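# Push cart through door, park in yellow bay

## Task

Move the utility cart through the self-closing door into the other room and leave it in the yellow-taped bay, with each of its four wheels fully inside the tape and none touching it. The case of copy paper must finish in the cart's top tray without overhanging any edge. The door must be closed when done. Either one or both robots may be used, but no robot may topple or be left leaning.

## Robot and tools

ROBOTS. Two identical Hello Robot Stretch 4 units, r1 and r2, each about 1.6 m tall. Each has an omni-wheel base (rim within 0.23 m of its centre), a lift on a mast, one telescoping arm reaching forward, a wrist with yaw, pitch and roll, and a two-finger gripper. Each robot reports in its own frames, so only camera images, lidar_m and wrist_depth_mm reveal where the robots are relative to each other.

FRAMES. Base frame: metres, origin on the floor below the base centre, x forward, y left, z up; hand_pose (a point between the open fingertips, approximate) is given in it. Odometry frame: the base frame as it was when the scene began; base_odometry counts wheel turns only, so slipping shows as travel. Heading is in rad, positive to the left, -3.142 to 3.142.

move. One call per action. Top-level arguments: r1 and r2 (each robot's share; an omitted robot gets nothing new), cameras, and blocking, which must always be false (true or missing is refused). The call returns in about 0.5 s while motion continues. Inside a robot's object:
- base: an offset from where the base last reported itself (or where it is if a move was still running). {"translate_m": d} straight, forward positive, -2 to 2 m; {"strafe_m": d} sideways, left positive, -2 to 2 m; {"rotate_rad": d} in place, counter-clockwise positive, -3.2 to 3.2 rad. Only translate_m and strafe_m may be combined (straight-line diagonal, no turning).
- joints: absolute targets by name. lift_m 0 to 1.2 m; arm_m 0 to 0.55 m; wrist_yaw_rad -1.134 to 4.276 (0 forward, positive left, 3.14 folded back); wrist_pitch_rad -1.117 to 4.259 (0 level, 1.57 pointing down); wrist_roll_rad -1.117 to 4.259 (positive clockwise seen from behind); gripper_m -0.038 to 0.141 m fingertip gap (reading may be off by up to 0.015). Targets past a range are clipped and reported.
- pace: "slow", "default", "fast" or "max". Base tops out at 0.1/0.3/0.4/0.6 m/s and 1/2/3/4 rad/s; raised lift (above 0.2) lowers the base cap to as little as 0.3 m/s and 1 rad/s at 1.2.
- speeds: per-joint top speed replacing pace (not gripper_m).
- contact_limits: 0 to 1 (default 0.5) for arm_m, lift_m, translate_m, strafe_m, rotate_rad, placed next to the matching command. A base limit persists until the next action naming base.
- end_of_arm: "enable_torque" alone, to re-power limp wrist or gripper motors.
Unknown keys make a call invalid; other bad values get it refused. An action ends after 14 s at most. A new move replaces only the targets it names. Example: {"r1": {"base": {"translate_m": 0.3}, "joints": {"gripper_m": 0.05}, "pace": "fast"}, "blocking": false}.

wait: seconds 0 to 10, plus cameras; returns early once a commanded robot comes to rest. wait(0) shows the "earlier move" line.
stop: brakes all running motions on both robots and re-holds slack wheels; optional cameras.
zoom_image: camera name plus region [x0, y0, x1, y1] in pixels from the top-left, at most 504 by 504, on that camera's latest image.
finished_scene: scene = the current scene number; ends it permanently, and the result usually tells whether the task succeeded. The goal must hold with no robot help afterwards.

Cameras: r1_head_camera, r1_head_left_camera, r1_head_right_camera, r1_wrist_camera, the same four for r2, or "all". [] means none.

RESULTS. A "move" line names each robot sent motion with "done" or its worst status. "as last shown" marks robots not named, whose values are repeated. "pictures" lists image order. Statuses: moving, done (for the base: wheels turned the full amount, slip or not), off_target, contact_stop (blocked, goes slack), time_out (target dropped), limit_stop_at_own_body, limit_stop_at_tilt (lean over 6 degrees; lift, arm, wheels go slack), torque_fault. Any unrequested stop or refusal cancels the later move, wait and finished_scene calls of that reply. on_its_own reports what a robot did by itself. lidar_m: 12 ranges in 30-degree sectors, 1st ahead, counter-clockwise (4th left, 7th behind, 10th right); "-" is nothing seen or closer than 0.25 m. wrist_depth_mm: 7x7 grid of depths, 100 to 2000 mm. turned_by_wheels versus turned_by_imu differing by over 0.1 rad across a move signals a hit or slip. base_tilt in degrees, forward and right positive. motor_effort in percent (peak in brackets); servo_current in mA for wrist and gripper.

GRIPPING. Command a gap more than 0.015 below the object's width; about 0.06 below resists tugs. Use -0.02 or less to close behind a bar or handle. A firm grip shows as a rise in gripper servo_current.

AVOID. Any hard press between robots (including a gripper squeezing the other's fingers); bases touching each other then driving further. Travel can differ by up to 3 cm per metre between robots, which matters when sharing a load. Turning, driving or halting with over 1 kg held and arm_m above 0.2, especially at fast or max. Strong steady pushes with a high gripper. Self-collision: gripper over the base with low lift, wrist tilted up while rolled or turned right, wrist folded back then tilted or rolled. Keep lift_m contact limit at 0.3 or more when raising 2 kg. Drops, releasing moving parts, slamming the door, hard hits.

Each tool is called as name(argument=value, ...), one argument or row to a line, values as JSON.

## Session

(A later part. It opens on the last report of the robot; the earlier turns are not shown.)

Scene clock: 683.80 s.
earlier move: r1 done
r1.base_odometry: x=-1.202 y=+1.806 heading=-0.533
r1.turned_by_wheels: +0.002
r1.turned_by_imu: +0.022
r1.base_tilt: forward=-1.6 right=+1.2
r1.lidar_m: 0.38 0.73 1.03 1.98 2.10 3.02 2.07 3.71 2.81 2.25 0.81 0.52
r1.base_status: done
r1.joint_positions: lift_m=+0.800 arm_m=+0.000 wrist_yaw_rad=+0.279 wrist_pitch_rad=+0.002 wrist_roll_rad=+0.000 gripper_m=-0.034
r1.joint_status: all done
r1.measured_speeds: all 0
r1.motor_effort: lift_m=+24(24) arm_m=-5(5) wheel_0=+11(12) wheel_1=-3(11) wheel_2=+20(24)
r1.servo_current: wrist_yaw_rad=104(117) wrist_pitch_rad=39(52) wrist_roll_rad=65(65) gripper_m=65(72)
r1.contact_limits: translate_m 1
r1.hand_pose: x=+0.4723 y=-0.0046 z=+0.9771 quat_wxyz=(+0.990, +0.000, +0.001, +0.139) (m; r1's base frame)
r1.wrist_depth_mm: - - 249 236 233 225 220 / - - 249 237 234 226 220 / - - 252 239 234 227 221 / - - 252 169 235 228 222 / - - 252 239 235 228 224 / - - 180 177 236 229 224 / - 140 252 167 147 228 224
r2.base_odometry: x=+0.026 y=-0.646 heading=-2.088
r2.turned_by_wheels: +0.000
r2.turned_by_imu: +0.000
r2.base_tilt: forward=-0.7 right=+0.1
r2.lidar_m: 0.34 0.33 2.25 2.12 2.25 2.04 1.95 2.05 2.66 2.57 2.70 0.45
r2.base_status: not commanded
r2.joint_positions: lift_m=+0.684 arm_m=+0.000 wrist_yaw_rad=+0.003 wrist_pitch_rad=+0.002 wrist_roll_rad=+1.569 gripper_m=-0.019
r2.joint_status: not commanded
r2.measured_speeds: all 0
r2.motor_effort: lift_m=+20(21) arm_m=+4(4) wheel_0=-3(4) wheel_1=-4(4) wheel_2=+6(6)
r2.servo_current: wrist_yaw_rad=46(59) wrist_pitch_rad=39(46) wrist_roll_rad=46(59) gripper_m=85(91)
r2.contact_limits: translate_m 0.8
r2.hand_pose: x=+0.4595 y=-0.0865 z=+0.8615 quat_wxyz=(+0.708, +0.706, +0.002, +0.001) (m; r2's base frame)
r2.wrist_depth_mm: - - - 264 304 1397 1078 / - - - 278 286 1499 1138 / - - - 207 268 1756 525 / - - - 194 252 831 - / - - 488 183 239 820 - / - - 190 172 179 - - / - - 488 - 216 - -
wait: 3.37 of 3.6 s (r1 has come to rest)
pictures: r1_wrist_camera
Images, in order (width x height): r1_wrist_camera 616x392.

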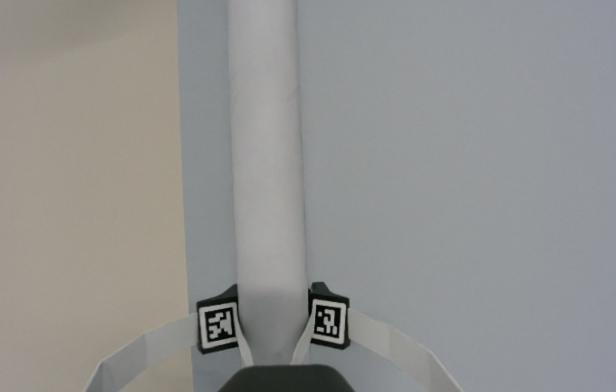

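move(
  blocking=false,
  r1={"base":{"translate_m":-0.207,"strafe_m":-0.173},"joints":{"wrist_yaw_rad":0.45},"speeds":{"wrist_yaw_rad":0.07},"contact_limits":{"translate_m":1.0},"pace":"slow"},
  cameras=[],
)

wait(
  seconds=3.6,
  cameras=["r1_wrist_camera"],
)

Scene clock: 693.63 s.
move: r1 moving
r1.base_odometry: x=-1.215 y=+1.804 heading=-0.531
r1.turned_by_wheels: +0.002
r1.turned_by_imu: +0.017
r1.base_tilt: forward=-1.6 right=+1.2
r1.lidar_m: 0.40 0.74 1.06 1.97 2.16 3.06 2.05 3.64 2.78 2.16 0.83 0.53
r1.base_status: translate_m moving; strafe_m moving
r1.joint_positions: lift_m=+0.800 arm_m=+0.000 wrist_yaw_rad=+0.305 wrist_pitch_rad=+0.002 wrist_roll_rad=+0.000 gripper_m=-0.034
r1.joint_status: wrist_yaw_rad moving
r1.measured_speeds: translate_m=-0.040 strafe_m=-0.035 rotate_rad=+0.002 lift_m=+0.000 arm_m=+0.000 wrist_yaw_rad=+0.102 wrist_pitch_rad=+0.000 wrist_roll_rad=+0.000
r1.motor_effort: lift_m=+24(24) arm_m=-5(5) wheel_0=+12(19) wheel_1=-6(8) wheel_2=+23(23)
r1.servo_current: wrist_yaw_rad=52(130) wrist_pitch_rad=46(46) wrist_roll_rad=65(65) gripper_m=59(65)
r1.contact_limits: translate_m 1
r1.hand_pose: x=+0.4724 y=+0.0033 z=+0.9771 quat_wxyz=(+0.988, +0.000, +0.001, +0.152) (m; r1's base frame)
r1.wrist_depth_mm: - - 252 236 232 224 217 / - - 252 237 234 224 217 / - - 252 176 234 224 218 / - - 253 172 235 225 218 / - - 254 171 234 226 219 / - - 179 170 233 225 220 / - 142 255 166 161 225 221
r2: as last shown
r2.lidar_m: 0.34 0.33 2.24 2.13 2.27 2.03 1.95 2.04 2.68 2.58 2.70 0.46
r2.motor_effort: lift_m=+21(21) arm_m=+4(4) wheel_0=-3(3) wheel_1=-3(4) wheel_2=+6(6)
r2.servo_current: wrist_yaw_rad=52(59) wrist_pitch_rad=46(46) wrist_roll_rad=46(52) gripper_m=91(91)
r2.contact_limits: translate_m 0.8
r2.wrist_depth_mm: - - - 265 306 1430 1060 / - - - 279 287 1576 1160 / - - - 206 268 1756 517 / - - - 194 254 820 - / - - 488 183 240 831 - / - - 189 172 179 - - / - - 488 - 216 - -
pictures: none
No camera images: "cameras" was empty.

Scene clock: 697.23 s.
earlier move: r1 moving
r1.base_odometry: x=-1.468 y=+1.762 heading=-0.531
r1.turned_by_wheels: +0.000
r1.turned_by_imu: +0.222
r1.base_tilt: forward=-1.5 right=+1.3
r1.lidar_m: 0.38 0.47 1.69 2.17 2.58 1.94 2.17 2.91 2.55 1.53 0.77 0.52
r1.base_status: translate_m moving; strafe_m moving
r1.joint_positions: lift_m=+0.800 arm_m=+0.000 wrist_yaw_rad=+0.467 wrist_pitch_rad=+0.002 wrist_roll_rad=+0.000 gripper_m=-0.034
r1.joint_status: all done
r1.measured_speeds: translate_m=+0.002 strafe_m=-0.003 rotate_rad=+0.001 lift_m=+0.000 arm_m=+0.000 wrist_yaw_rad=+0.000 wrist_pitch_rad=+0.000 wrist_roll_rad=+0.000
r1.motor_effort: lift_m=+24(24) arm_m=-5(6) wheel_0=+8(22) wheel_1=-3(10) wheel_2=+12(26)
r1.servo_current: wrist_yaw_rad=104(130) wrist_pitch_rad=39(52) wrist_roll_rad=39(65) gripper_m=65(72)
r1.contact_limits: translate_m 1
r1.hand_pose: x=+0.4679 y=+0.0519 z=+0.9771 quat_wxyz=(+0.973, +0.000, +0.001, +0.232) (m; r1's base frame)
r1.wrist_depth_mm: - - 166 167 220 204 190 / - - 167 177 222 203 191 / 1808 - 168 174 224 204 193 / 1863 - 171 172 224 204 192 / 1863 - 175 171 224 206 193 / - - 177 170 219 206 193 / - 142 177 166 178 201 195
r2.base_odometry: x=+0.026 y=-0.646 heading=-2.088
r2.turned_by_wheels: +0.000
r2.turned_by_imu: +0.001
r2.base_tilt: forward=-0.7 right=+0.1
r2.lidar_m: 0.34 0.32 2.26 2.13 2.27 2.02 1.94 2.06 2.67 2.56 2.70 0.46
r2.base_status: not commanded
r2.joint_positions: lift_m=+0.684 arm_m=+0.000 wrist_yaw_rad=+0.003 wrist_pitch_rad=+0.002 wrist_roll_rad=+1.569 gripper_m=-0.019
r2.joint_status: not commanded
r2.measured_speeds: all 0
r2.motor_effort: lift_m=+21(21) arm_m=+4(4) wheel_0=-3(4) wheel_1=-4(4) wheel_2=+6(6)
r2.servo_current: wrist_yaw_rad=46(59) wrist_pitch_rad=46(46) wrist_roll_rad=46(65) gripper_m=85(91)
r2.contact_limits: translate_m 0.8
r2.hand_pose: x=+0.4595 y=-0.0865 z=+0.8615 quat_wxyz=(+0.708, +0.706, +0.002, +0.001) (m; r2's base frame)
r2.wrist_depth_mm: - - - 265 304 1397 1098 / - - - 279 287 1537 1160 / - - - 208 268 1756 517 / - - - 194 253 831 - / - - 484 183 240 831 - / - - 190 173 179 - - / - - 484 - 216 - -
wait: 3.60 s; no rest
pictures: r1_wrist_camera
Images, in order (width x height): r1_wrist_camera 616x392.

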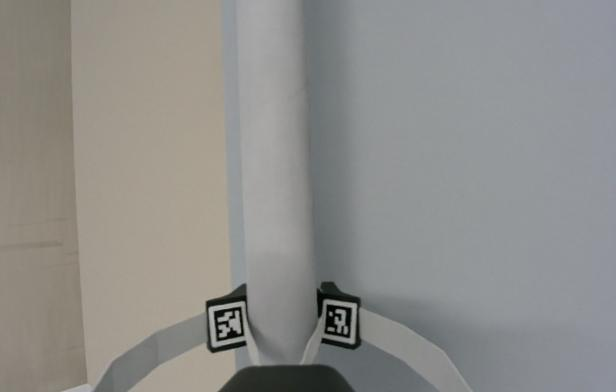

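move(
  blocking=false,
  r1={"base":{"translate_m":-0.231,"strafe_m":-0.141},"joints":{"wrist_yaw_rad":0.25},"speeds":{"wrist_yaw_rad":0.07},"contact_limits":{"translate_m":1.0},"pace":"slow"},
  cameras=[],
)

wait(
  seconds=3.6,
  cameras=["r1_wrist_camera"],
)

Scene clock: 715.23 s.
earlier move: r1 done
move: r1 moving
r1.base_odometry: x=-1.482 y=+1.762 heading=-0.529
r1.turned_by_wheels: +0.002
r1.turned_by_imu: +0.007
r1.base_tilt: forward=-1.6 right=+1.2
r1.lidar_m: 0.38 0.50 1.74 2.20 2.62 1.94 2.24 2.92 2.56 1.50 0.74 0.51
r1.base_status: translate_m moving; strafe_m moving
r1.joint_positions: lift_m=+0.800 arm_m=+0.000 wrist_yaw_rad=+0.464 wrist_pitch_rad=+0.002 wrist_roll_rad=+0.000 gripper_m=-0.034
r1.joint_status: wrist_yaw_rad moving
r1.measured_speeds: translate_m=-0.045 strafe_m=-0.029 rotate_rad=+0.014 lift_m=+0.000 arm_m=+0.000 wrist_yaw_rad=-0.044 wrist_pitch_rad=+0.000 wrist_roll_rad=+0.000
r1.motor_effort: lift_m=+24(24) arm_m=-5(6) wheel_0=+13(13) wheel_1=-6(10) wheel_2=+19(20)
r1.servo_current: wrist_yaw_rad=397(397) wrist_pitch_rad=39(52) wrist_roll_rad=46(65) gripper_m=59(65)
r1.contact_limits: translate_m 1
r1.hand_pose: x=+0.4681 y=+0.0510 z=+0.9771 quat_wxyz=(+0.973, +0.000, +0.001, +0.230) (m; r1's base frame)
r1.wrist_depth_mm: - - 166 168 220 204 189 / 1863 - 166 232 221 203 191 / 1921 - 167 232 224 205 191 / - - 169 173 224 204 193 / - - 171 172 224 206 193 / - - 176 170 221 205 194 / - 144 174 166 220 201 194
r2: as last shown
r2.turned_by_imu: +0.000
r2.lidar_m: 0.33 0.31 2.20 2.14 2.29 2.03 1.96 2.07 2.69 2.58 2.68 0.45
r2.motor_effort: lift_m=+21(21) arm_m=+4(4) wheel_0=-3(3) wheel_1=-3(4) wheel_2=+6(6)
r2.servo_current: wrist_yaw_rad=46(59) wrist_pitch_rad=39(46) wrist_roll_rad=46(52) gripper_m=85(91)
r2.contact_limits: translate_m 0.8
r2.wrist_depth_mm: - - - 265 303 1430 1078 / - - - 278 286 1576 1138 / - - - 208 268 1756 517 / - - - 194 253 831 - / - - 484 184 240 820 - / - - 189 173 179 - - / - - 484 - 216 - -
pictures: none
No camera images: "cameras" was empty.

Scene clock: 718.83 s.
earlier move: r1 moving
r1.base_odometry: x=-1.738 y=+1.757 heading=-0.529
r1.turned_by_wheels: -0.001
r1.turned_by_imu: +0.420
r1.base_tilt: forward=-1.5 right=+1.2
r1.lidar_m: 0.40 1.48 2.33 2.61 1.93 2.00 2.91 2.43 1.87 0.96 0.52 0.45
r1.base_status: translate_m moving; strafe_m moving
r1.joint_positions: lift_m=+0.800 arm_m=+0.000 wrist_yaw_rad=+0.290 wrist_pitch_rad=+0.002 wrist_roll_rad=+0.000 gripper_m=-0.034
r1.joint_status: wrist_yaw_rad off_target (ended at +0.298, target +0.250)
r1.measured_speeds: translate_m=+0.001 strafe_m=-0.003 rotate_rad=+0.003 lift_m=+0.000 arm_m=+0.000 wrist_yaw_rad=+0.000 wrist_pitch_rad=+0.000 wrist_roll_rad=+0.000
r1.motor_effort: lift_m=+24(24) arm_m=-7(7) wheel_0=+6(18) wheel_1=-2(10) wheel_2=+15(27)
r1.servo_current: wrist_yaw_rad=325(585) wrist_pitch_rad=46(52) wrist_roll_rad=46(65) gripper_m=65(72)
r1.contact_limits: translate_m 1
r1.hand_pose: x=+0.4725 y=-0.0014 z=+0.9771 quat_wxyz=(+0.990, +0.000, +0.001, +0.144) (m; r1's base frame)
r1.wrist_depth_mm: - - - 229 214 192 176 / - - - 232 216 191 176 / - - - 177 216 192 178 / - - - 173 219 193 178 / - - - 172 218 193 179 / - - 181 167 211 195 180 / - 144 180 166 209 191 180
r2.base_odometry: x=+0.026 y=-0.646 heading=-2.088
r2.turned_by_wheels: +0.000
r2.turned_by_imu: +0.001
r2.base_tilt: forward=-0.7 right=+0.1
r2.lidar_m: 0.32 0.32 2.24 2.13 2.29 2.02 1.95 2.03 2.66 2.56 2.72 0.45
r2.base_status: not commanded
r2.joint_positions: lift_m=+0.684 arm_m=+0.000 wrist_yaw_rad=+0.003 wrist_pitch_rad=+0.002 wrist_roll_rad=+1.569 gripper_m=-0.019
r2.joint_status: not commanded
r2.measured_speeds: all 0
r2.motor_effort: lift_m=+21(21) arm_m=+4(4) wheel_0=-3(4) wheel_1=-4(4) wheel_2=+6(6)
r2.servo_current: wrist_yaw_rad=46(59) wrist_pitch_rad=46(46) wrist_roll_rad=52(59) gripper_m=85(91)
r2.contact_limits: translate_m 0.8
r2.hand_pose: x=+0.4595 y=-0.0865 z=+0.8615 quat_wxyz=(+0.708, +0.706, +0.002, +0.001) (m; r2's base frame)
r2.wrist_depth_mm: - - - 265 306 1430 1078 / - - - 278 286 1537 1138 / - - - 206 271 1808 517 / - - - 195 253 820 - / - - 484 184 240 820 - / - - 190 173 179 - - / - - 488 - 216 - -
wait: 3.60 s; no rest
pictures: r1_wrist_camera
Images, in order (width x height): r1_wrist_camera 616x392.

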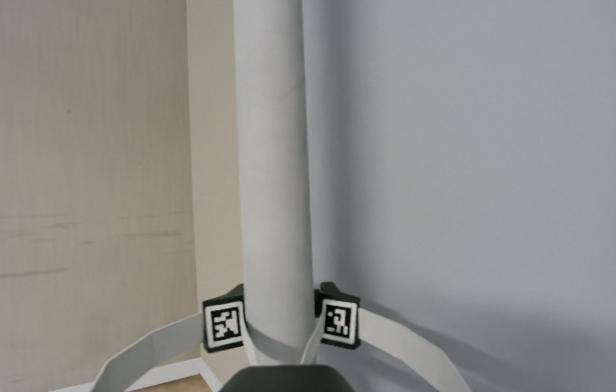

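move(
  blocking=false,
  r1={"base":{"translate_m":-0.3,"strafe_m":-0.02},"joints":{"wrist_yaw_rad":0.28},"contact_limits":{"translate_m":1.0},"pace":"slow"},
  cameras=[],
)

wait(
  seconds=3.9,
  cameras=["r1_wrist_camera","r1_head_left_camera"],
)

Scene clock: 731.13 s.
earlier move: r1 done
move: r1 moving
r1.base_odometry: x=-1.749 y=+1.762 heading=-0.528
r1.turned_by_wheels: +0.001
r1.turned_by_imu: +0.004
r1.base_tilt: forward=-1.5 right=+1.2
r1.lidar_m: 0.39 1.46 2.33 2.65 1.94 2.05 2.89 2.41 1.91 0.96 0.53 0.44
r1.base_status: translate_m moving; strafe_m moving
r1.joint_positions: lift_m=+0.800 arm_m=+0.000 wrist_yaw_rad=+0.292 wrist_pitch_rad=+0.002 wrist_roll_rad=+0.000 gripper_m=-0.034
r1.joint_status: all done
r1.measured_speeds: translate_m=-0.049 strafe_m=-0.004 rotate_rad=+0.001 lift_m=+0.000 arm_m=+0.000 wrist_yaw_rad=+0.007 wrist_pitch_rad=+0.000 wrist_roll_rad=+0.000
r1.motor_effort: lift_m=+24(24) arm_m=-7(7) wheel_0=+5(5) wheel_1=-9(10) wheel_2=+23(23)
r1.servo_current: wrist_yaw_rad=72(299) wrist_pitch_rad=39(46) wrist_roll_rad=59(65) gripper_m=65(72)
r1.contact_limits: translate_m 1
r1.hand_pose: x=+0.4725 y=-0.0008 z=+0.9771 quat_wxyz=(+0.989, +0.000, +0.001, +0.145) (m; r1's base frame)
r1.wrist_depth_mm: - - - 230 214 193 176 / - - - 178 216 191 177 / - - - 174 217 193 178 / - - - 172 217 194 179 / - - - 171 220 195 180 / - - 181 167 212 195 180 / - 150 183 166 213 192 181
r2: as last shown
r2.turned_by_imu: +0.000
r2.base_tilt: forward=-0.7 right=+0.0
r2.lidar_m: 0.33 0.34 2.25 2.13 2.30 2.01 1.95 2.03 2.68 2.57 2.72 0.47
r2.motor_effort: lift_m=+21(21) arm_m=+4(4) wheel_0=-3(3) wheel_1=-4(4) wheel_2=+6(6)
r2.servo_current: wrist_yaw_rad=52(59) wrist_pitch_rad=46(46) wrist_roll_rad=39(52) gripper_m=85(91)
r2.contact_limits: translate_m 0.8
r2.wrist_depth_mm: - - - 265 304 1366 1078 / - - - 279 286 1576 1138 / - - - 207 268 1808 517 / - - - 194 253 820 - / - - 480 184 239 831 - / - - 190 173 178 - - / - - 484 - 215 - -
pictures: none
No camera images: "cameras" was empty.

Scene clock: 734.93 s.
earlier move: r1 done
r1.base_odometry: x=-2.007 y=+1.891 heading=-0.527
r1.turned_by_wheels: +0.000
r1.turned_by_imu: +0.081
r1.base_tilt: forward=-1.5 right=+1.2
r1.lidar_m: 0.37 2.05 2.53 2.96 1.78 4.42 2.54 2.17 1.95 1.11 0.65 0.49
r1.base_status: done
r1.joint_positions: lift_m=+0.800 arm_m=+0.000 wrist_yaw_rad=+0.296 wrist_pitch_rad=+0.002 wrist_roll_rad=+0.000 gripper_m=-0.034
r1.joint_status: all done
r1.measured_speeds: all 0
r1.motor_effort: lift_m=+24(24) arm_m=-7(7) wheel_0=+10(11) wheel_1=-2(10) wheel_2=+18(27)
r1.servo_current: wrist_yaw_rad=98(299) wrist_pitch_rad=46(52) wrist_roll_rad=52(65) gripper_m=59(72)
r1.contact_limits: translate_m 1
r1.hand_pose: x=+0.4725 y=+0.0004 z=+0.9771 quat_wxyz=(+0.989, +0.000, +0.001, +0.147) (m; r1's base frame)
r1.wrist_depth_mm: - - 265 169 221 206 193 / - - 264 232 222 206 194 / - - 266 234 223 206 195 / - - 267 177 224 206 195 / - - - 175 224 207 198 / - - 180 172 223 208 197 / - 153 267 166 158 204 198
r2.base_odometry: x=+0.026 y=-0.646 heading=-2.088
r2.turned_by_wheels: +0.000
r2.turned_by_imu: +0.001
r2.base_tilt: forward=-0.7 right=+0.1
r2.lidar_m: 0.35 0.31 2.24 2.11 2.28 2.01 1.93 2.04 2.66 2.58 2.72 0.46
r2.base_status: not commanded
r2.joint_positions: lift_m=+0.684 arm_m=+0.000 wrist_yaw_rad=+0.003 wrist_pitch_rad=+0.002 wrist_roll_rad=+1.569 gripper_m=-0.019
r2.joint_status: not commanded
r2.measured_speeds: all 0
r2.motor_effort: lift_m=+21(21) arm_m=+4(4) wheel_0=-3(4) wheel_1=-4(4) wheel_2=+6(6)
r2.servo_current: wrist_yaw_rad=46(59) wrist_pitch_rad=39(46) wrist_roll_rad=52(59) gripper_m=85(98)
r2.contact_limits: translate_m 0.8
r2.hand_pose: x=+0.4595 y=-0.0865 z=+0.8615 quat_wxyz=(+0.708, +0.706, +0.002, +0.001) (m; r2's base frame)
r2.wrist_depth_mm: - - - 265 304 1464 1078 / - - - 278 286 1499 1160 / - - - 206 268 1808 517 / - - - 195 252 831 - / - - 484 184 239 820 - / - - 190 173 179 - - / - - 488 - 215 - -
wait: 3.80 of 3.9 s (r1 has come to rest)
pictures: r1_head_left_camera, r1_wrist_camera
Images, in order (width x height): r1_head_left_camera 420x672, r1_wrist_camera 616x392.

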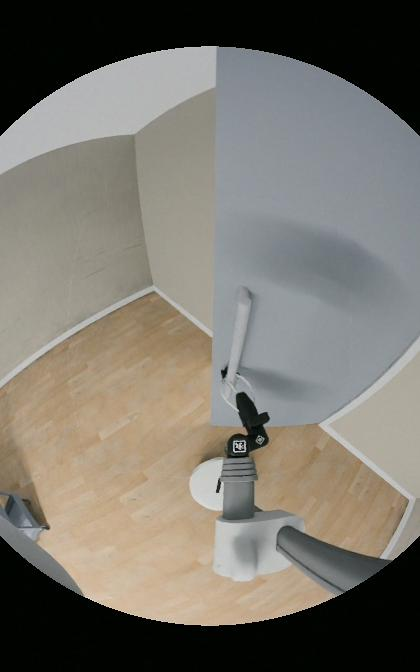

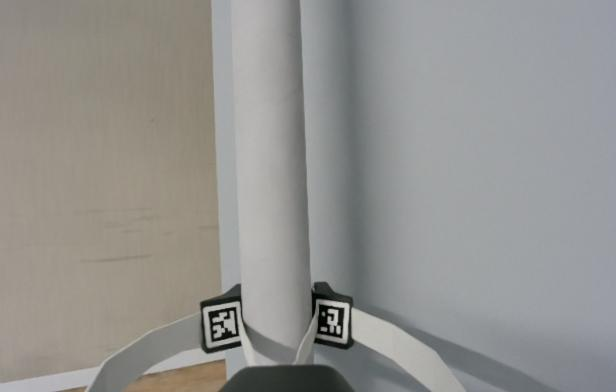

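move(
  blocking=false,
  r1={"base":{"translate_m":-0.3,"strafe_m":-0.12},"joints":{"wrist_yaw_rad":0.5},"speeds":{"wrist_yaw_rad":0.06},"contact_limits":{"translate_m":1.0},"pace":"slow"},
  cameras=[],
)

wait(
  seconds=4.1,
  cameras=["r1_wrist_camera","r1_head_left_camera"],
)

Scene clock: 742.30 s.
move: r1 moving
r1.base_odometry: x=-2.020 y=+1.893 heading=-0.526
r1.turned_by_wheels: +0.002
r1.turned_by_imu: +0.002
r1.base_tilt: forward=-1.5 right=+1.2
r1.lidar_m: 0.40 2.03 2.53 3.00 1.81 4.36 2.54 2.19 1.95 1.12 0.66 0.48
r1.base_status: translate_m moving; strafe_m moving
r1.joint_positions: lift_m=+0.800 arm_m=+0.000 wrist_yaw_rad=+0.319 wrist_pitch_rad=+0.002 wrist_roll_rad=+0.000 gripper_m=-0.034
r1.joint_status: wrist_yaw_rad moving
r1.measured_speeds: translate_m=-0.049 strafe_m=-0.020 rotate_rad=+0.003 lift_m=+0.000 arm_m=+0.000 wrist_yaw_rad=+0.061 wrist_pitch_rad=+0.000 wrist_roll_rad=+0.000
r1.motor_effort: lift_m=+24(24) arm_m=-7(7) wheel_0=+7(10) wheel_1=-9(9) wheel_2=+23(23)
r1.servo_current: wrist_yaw_rad=85(104) wrist_pitch_rad=33(46) wrist_roll_rad=46(65) gripper_m=72(72)
r1.contact_limits: translate_m 1
r1.hand_pose: x=+0.4724 y=+0.0075 z=+0.9771 quat_wxyz=(+0.987, +0.000, +0.001, +0.159) (m; r1's base frame)
r1.wrist_depth_mm: - - 266 168 221 206 193 / - - 266 233 222 205 193 / - - - 176 224 206 195 / - - - 172 224 206 195 / - - - 172 225 206 196 / - - 182 170 223 208 196 / - 151 265 166 221 204 197
r2: as last shown
r2.turned_by_imu: +0.000
r2.base_tilt: forward=-0.7 right=+0.0
r2.lidar_m: 0.35 0.31 2.23 2.15 2.29 2.02 1.92 2.05 2.68 2.56 2.71 0.47
r2.motor_effort: lift_m=+21(21) arm_m=+4(4) wheel_0=-3(3) wheel_1=-4(4) wheel_2=+6(6)
r2.servo_current: wrist_yaw_rad=46(65) wrist_pitch_rad=39(46) wrist_roll_rad=52(65) gripper_m=85(91)
r2.contact_limits: translate_m 0.8
r2.wrist_depth_mm: - - - 265 304 1464 1098 / - - - 279 286 1537 1138 / - - - 206 268 1808 517 / - - - 194 253 831 - / - - 488 184 240 820 - / - - 190 173 178 - - / - - 488 - 216 - -
pictures: none
No camera images: "cameras" was empty.

Scene clock: 746.23 s.
earlier move: r1 done
r1.base_odometry: x=-2.326 y=+1.937 heading=-0.526
r1.turned_by_wheels: +0.000
r1.turned_by_imu: +0.054
r1.base_tilt: forward=-1.6 right=+1.2
r1.lidar_m: 0.37 0.47 2.83 1.99 1.77 3.46 2.17 1.91 1.89 1.21 0.90 0.54
r1.base_status: done
r1.joint_positions: lift_m=+0.800 arm_m=+0.000 wrist_yaw_rad=+0.512 wrist_pitch_rad=+0.002 wrist_roll_rad=+0.000 gripper_m=-0.034
r1.joint_status: all done
r1.measured_speeds: all 0
r1.motor_effort: lift_m=+24(24) arm_m=-7(7) wheel_0=+10(13) wheel_1=-3(9) wheel_2=+14(24)
r1.servo_current: wrist_yaw_rad=91(111) wrist_pitch_rad=39(52) wrist_roll_rad=33(65) gripper_m=65(72)
r1.contact_limits: translate_m 1
r1.hand_pose: x=+0.4654 y=+0.0651 z=+0.9771 quat_wxyz=(+0.967, +0.000, +0.001, +0.253) (m; r1's base frame)
r1.wrist_depth_mm: - - 262 168 222 208 197 / - - 260 234 224 209 199 / - - 263 234 224 209 199 / - - 264 175 225 211 200 / - - 264 172 227 211 200 / - - 181 171 224 211 202 / - 152 265 165 159 208 202
r2.base_odometry: x=+0.026 y=-0.646 heading=-2.088
r2.turned_by_wheels: +0.000
r2.turned_by_imu: +0.001
r2.base_tilt: forward=-0.7 right=+0.1
r2.lidar_m: 0.35 0.32 2.26 2.13 2.28 2.02 1.96 2.06 2.68 2.59 2.70 0.47
r2.base_status: not commanded
r2.joint_positions: lift_m=+0.684 arm_m=+0.000 wrist_yaw_rad=+0.003 wrist_pitch_rad=+0.002 wrist_roll_rad=+1.569 gripper_m=-0.019
r2.joint_status: not commanded
r2.measured_speeds: all 0
r2.motor_effort: lift_m=+21(21) arm_m=+4(4) wheel_0=-3(4) wheel_1=-4(4) wheel_2=+6(6)
r2.servo_current: wrist_yaw_rad=39(65) wrist_pitch_rad=39(52) wrist_roll_rad=46(65) gripper_m=85(91)
r2.contact_limits: translate_m 0.8
r2.hand_pose: x=+0.4595 y=-0.0865 z=+0.8615 quat_wxyz=(+0.708, +0.706, +0.002, +0.001) (m; r2's base frame)
r2.wrist_depth_mm: - - - 265 304 1430 1078 / - - - 279 289 1537 1160 / - - - 206 267 1808 525 / - - - 194 253 831 - / - - 488 184 240 831 - / - - 190 172 178 - - / - - 484 - 216 - -
wait: 3.93 of 4.1 s (r1 has come to rest)
pictures: r1_head_left_camera, r1_wrist_camera
Images, in order (width x height): r1_head_left_camera 420x672, r1_wrist_camera 616x392.

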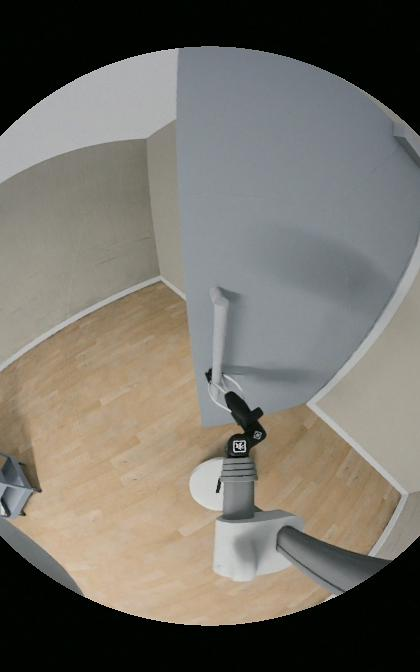

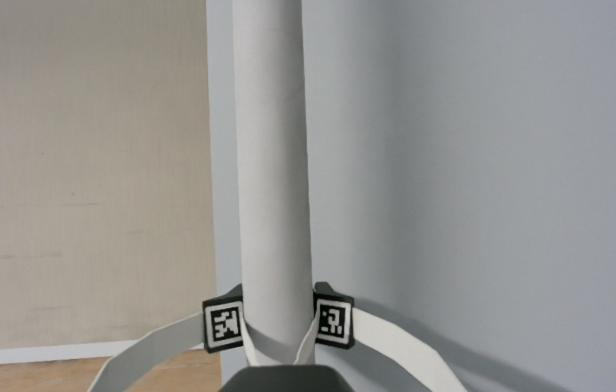

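move(
  blocking=false,
  r1={"base":{"translate_m":-0.275,"strafe_m":-0.26},"joints":{"wrist_yaw_rad":0.82},"speeds":{"wrist_yaw_rad":0.08},"contact_limits":{"translate_m":1.0},"pace":"slow"},
  cameras=[],
)

wait(
  seconds=4.5,
  cameras=["r1_wrist_camera","r1_head_left_camera","r2_head_camera"],
)

Scene clock: 753.10 s.
move: r1 moving
r1.base_odometry: x=-2.339 y=+1.935 heading=-0.524
r1.turned_by_wheels: +0.002
r1.turned_by_imu: +0.002
r1.base_tilt: forward=-1.6 right=+1.2
r1.lidar_m: 0.38 0.47 2.83 1.92 1.76 3.40 2.13 1.89 1.92 1.21 0.91 0.54
r1.base_status: translate_m moving; strafe_m moving
r1.joint_positions: lift_m=+0.800 arm_m=+0.000 wrist_yaw_rad=+0.545 wrist_pitch_rad=+0.002 wrist_roll_rad=+0.000 gripper_m=-0.034
r1.joint_status: wrist_yaw_rad moving
r1.measured_speeds: translate_m=-0.037 strafe_m=-0.035 rotate_rad=-0.001 lift_m=+0.000 arm_m=+0.000 wrist_yaw_rad=+0.080 wrist_pitch_rad=+0.000 wrist_roll_rad=+0.000
r1.motor_effort: lift_m=+24(24) arm_m=-7(7) wheel_0=+14(15) wheel_1=-6(7) wheel_2=+16(18)
r1.servo_current: wrist_yaw_rad=72(85) wrist_pitch_rad=39(52) wrist_roll_rad=65(72) gripper_m=65(72)
r1.contact_limits: translate_m 1
r1.hand_pose: x=+0.4631 y=+0.0746 z=+0.9771 quat_wxyz=(+0.963, +0.000, +0.001, +0.269) (m; r1's base frame)
r1.wrist_depth_mm: - - 262 167 223 207 197 / - - 263 174 224 210 197 / - - 265 172 224 208 199 / - - 266 165 226 209 198 / - - - 169 226 211 199 / - - 185 168 223 211 200 / - 156 263 165 170 207 200
r2: as last shown
r2.turned_by_imu: +0.000
r2.base_tilt: forward=-0.6 right=+0.1
r2.lidar_m: 0.33 0.30 2.25 2.15 2.27 2.03 1.95 2.04 2.67 2.59 2.70 0.47
r2.servo_current: wrist_yaw_rad=46(52) wrist_pitch_rad=39(46) wrist_roll_rad=46(46) gripper_m=91(91)
r2.contact_limits: translate_m 0.8
r2.wrist_depth_mm: - - - 264 303 1430 1078 / - - - 279 289 1576 1160 / - - - 206 270 1808 521 / - - - 195 253 820 - / - - 484 183 240 831 - / - - 189 173 179 - - / - - 484 - 216 - -
pictures: none
No camera images: "cameras" was empty.

Scene clock: 757.60 s.
earlier move: r1 moving
r1.base_odometry: x=-2.694 y=+1.850 heading=-0.523
r1.turned_by_wheels: +0.000
r1.turned_by_imu: +0.202
r1.base_tilt: forward=-1.6 right=+1.2
r1.lidar_m: 0.45 0.37 3.27 2.00 4.80 2.23 1.62 1.58 1.38 1.00 0.98 0.55
r1.base_status: translate_m moving; strafe_m moving
r1.joint_positions: lift_m=+0.800 arm_m=+0.000 wrist_yaw_rad=+0.837 wrist_pitch_rad=+0.002 wrist_roll_rad=+0.000 gripper_m=-0.034
r1.joint_status: all done
r1.measured_speeds: translate_m=+0.001 strafe_m=+0.000 rotate_rad=+0.001 lift_m=+0.000 arm_m=+0.000 wrist_yaw_rad=+0.000 wrist_pitch_rad=+0.000 wrist_roll_rad=+0.000
r1.motor_effort: lift_m=+24(24) arm_m=-5(7) wheel_0=+20(26) wheel_1=+1(8) wheel_2=+10(23)
r1.servo_current: wrist_yaw_rad=85(117) wrist_pitch_rad=46(52) wrist_roll_rad=26(72) gripper_m=59(72)
r1.contact_limits: translate_m 1
r1.hand_pose: x=+0.4291 y=+0.1556 z=+0.9771 quat_wxyz=(+0.914, +0.000, +0.001, +0.406) (m; r1's base frame)
r1.wrist_depth_mm: - - - 174 211 190 173 / - - - 228 212 185 174 / - - - 229 213 189 174 / - - - 169 214 190 175 / - - - 231 219 191 176 / - - 181 167 209 195 176 / - 148 - 167 156 189 178
r2.base_odometry: x=+0.026 y=-0.646 heading=-2.088
r2.turned_by_wheels: +0.000
r2.turned_by_imu: +0.001
r2.base_tilt: forward=-0.7 right=+0.0
r2.lidar_m: 0.32 0.32 2.25 2.14 2.26 2.04 1.94 2.06 2.68 2.58 2.67 0.45
r2.base_status: not commanded
r2.joint_positions: lift_m=+0.684 arm_m=+0.000 wrist_yaw_rad=+0.003 wrist_pitch_rad=+0.002 wrist_roll_rad=+1.569 gripper_m=-0.019
r2.joint_status: not commanded
r2.measured_speeds: all 0
r2.motor_effort: lift_m=+21(21) arm_m=+4(4) wheel_0=-3(4) wheel_1=-4(4) wheel_2=+6(6)
r2.servo_current: wrist_yaw_rad=52(65) wrist_pitch_rad=39(46) wrist_roll_rad=59(59) gripper_m=91(98)
r2.contact_limits: translate_m 0.8
r2.hand_pose: x=+0.4595 y=-0.0865 z=+0.8615 quat_wxyz=(+0.708, +0.706, +0.002, +0.001) (m; r2's base frame)
r2.wrist_depth_mm: - - - 266 304 1430 1078 / - - - 278 287 1537 1160 / - - - 208 270 1808 521 / - - - 195 254 820 - / - - 484 184 239 820 - / - - 190 173 179 - - / - - 488 - 215 - -
wait: 4.50 s; no rest
pictures: r1_head_left_camera, r1_wrist_camera, r2_head_camera
Images, in order (width x height): r1_head_left_camera 420x672, r1_wrist_camera 616x392, r2_head_camera 420x560.

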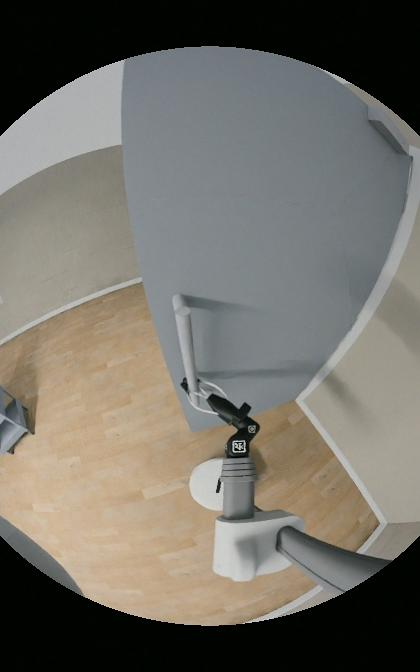

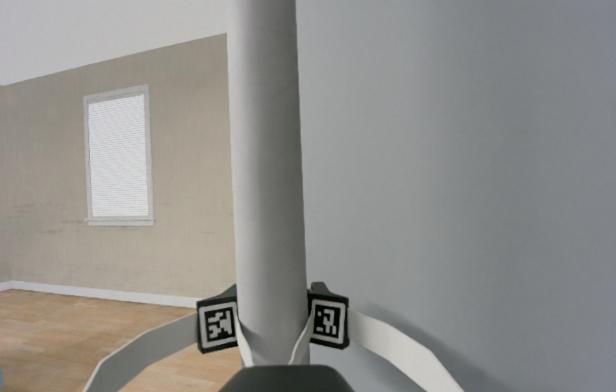

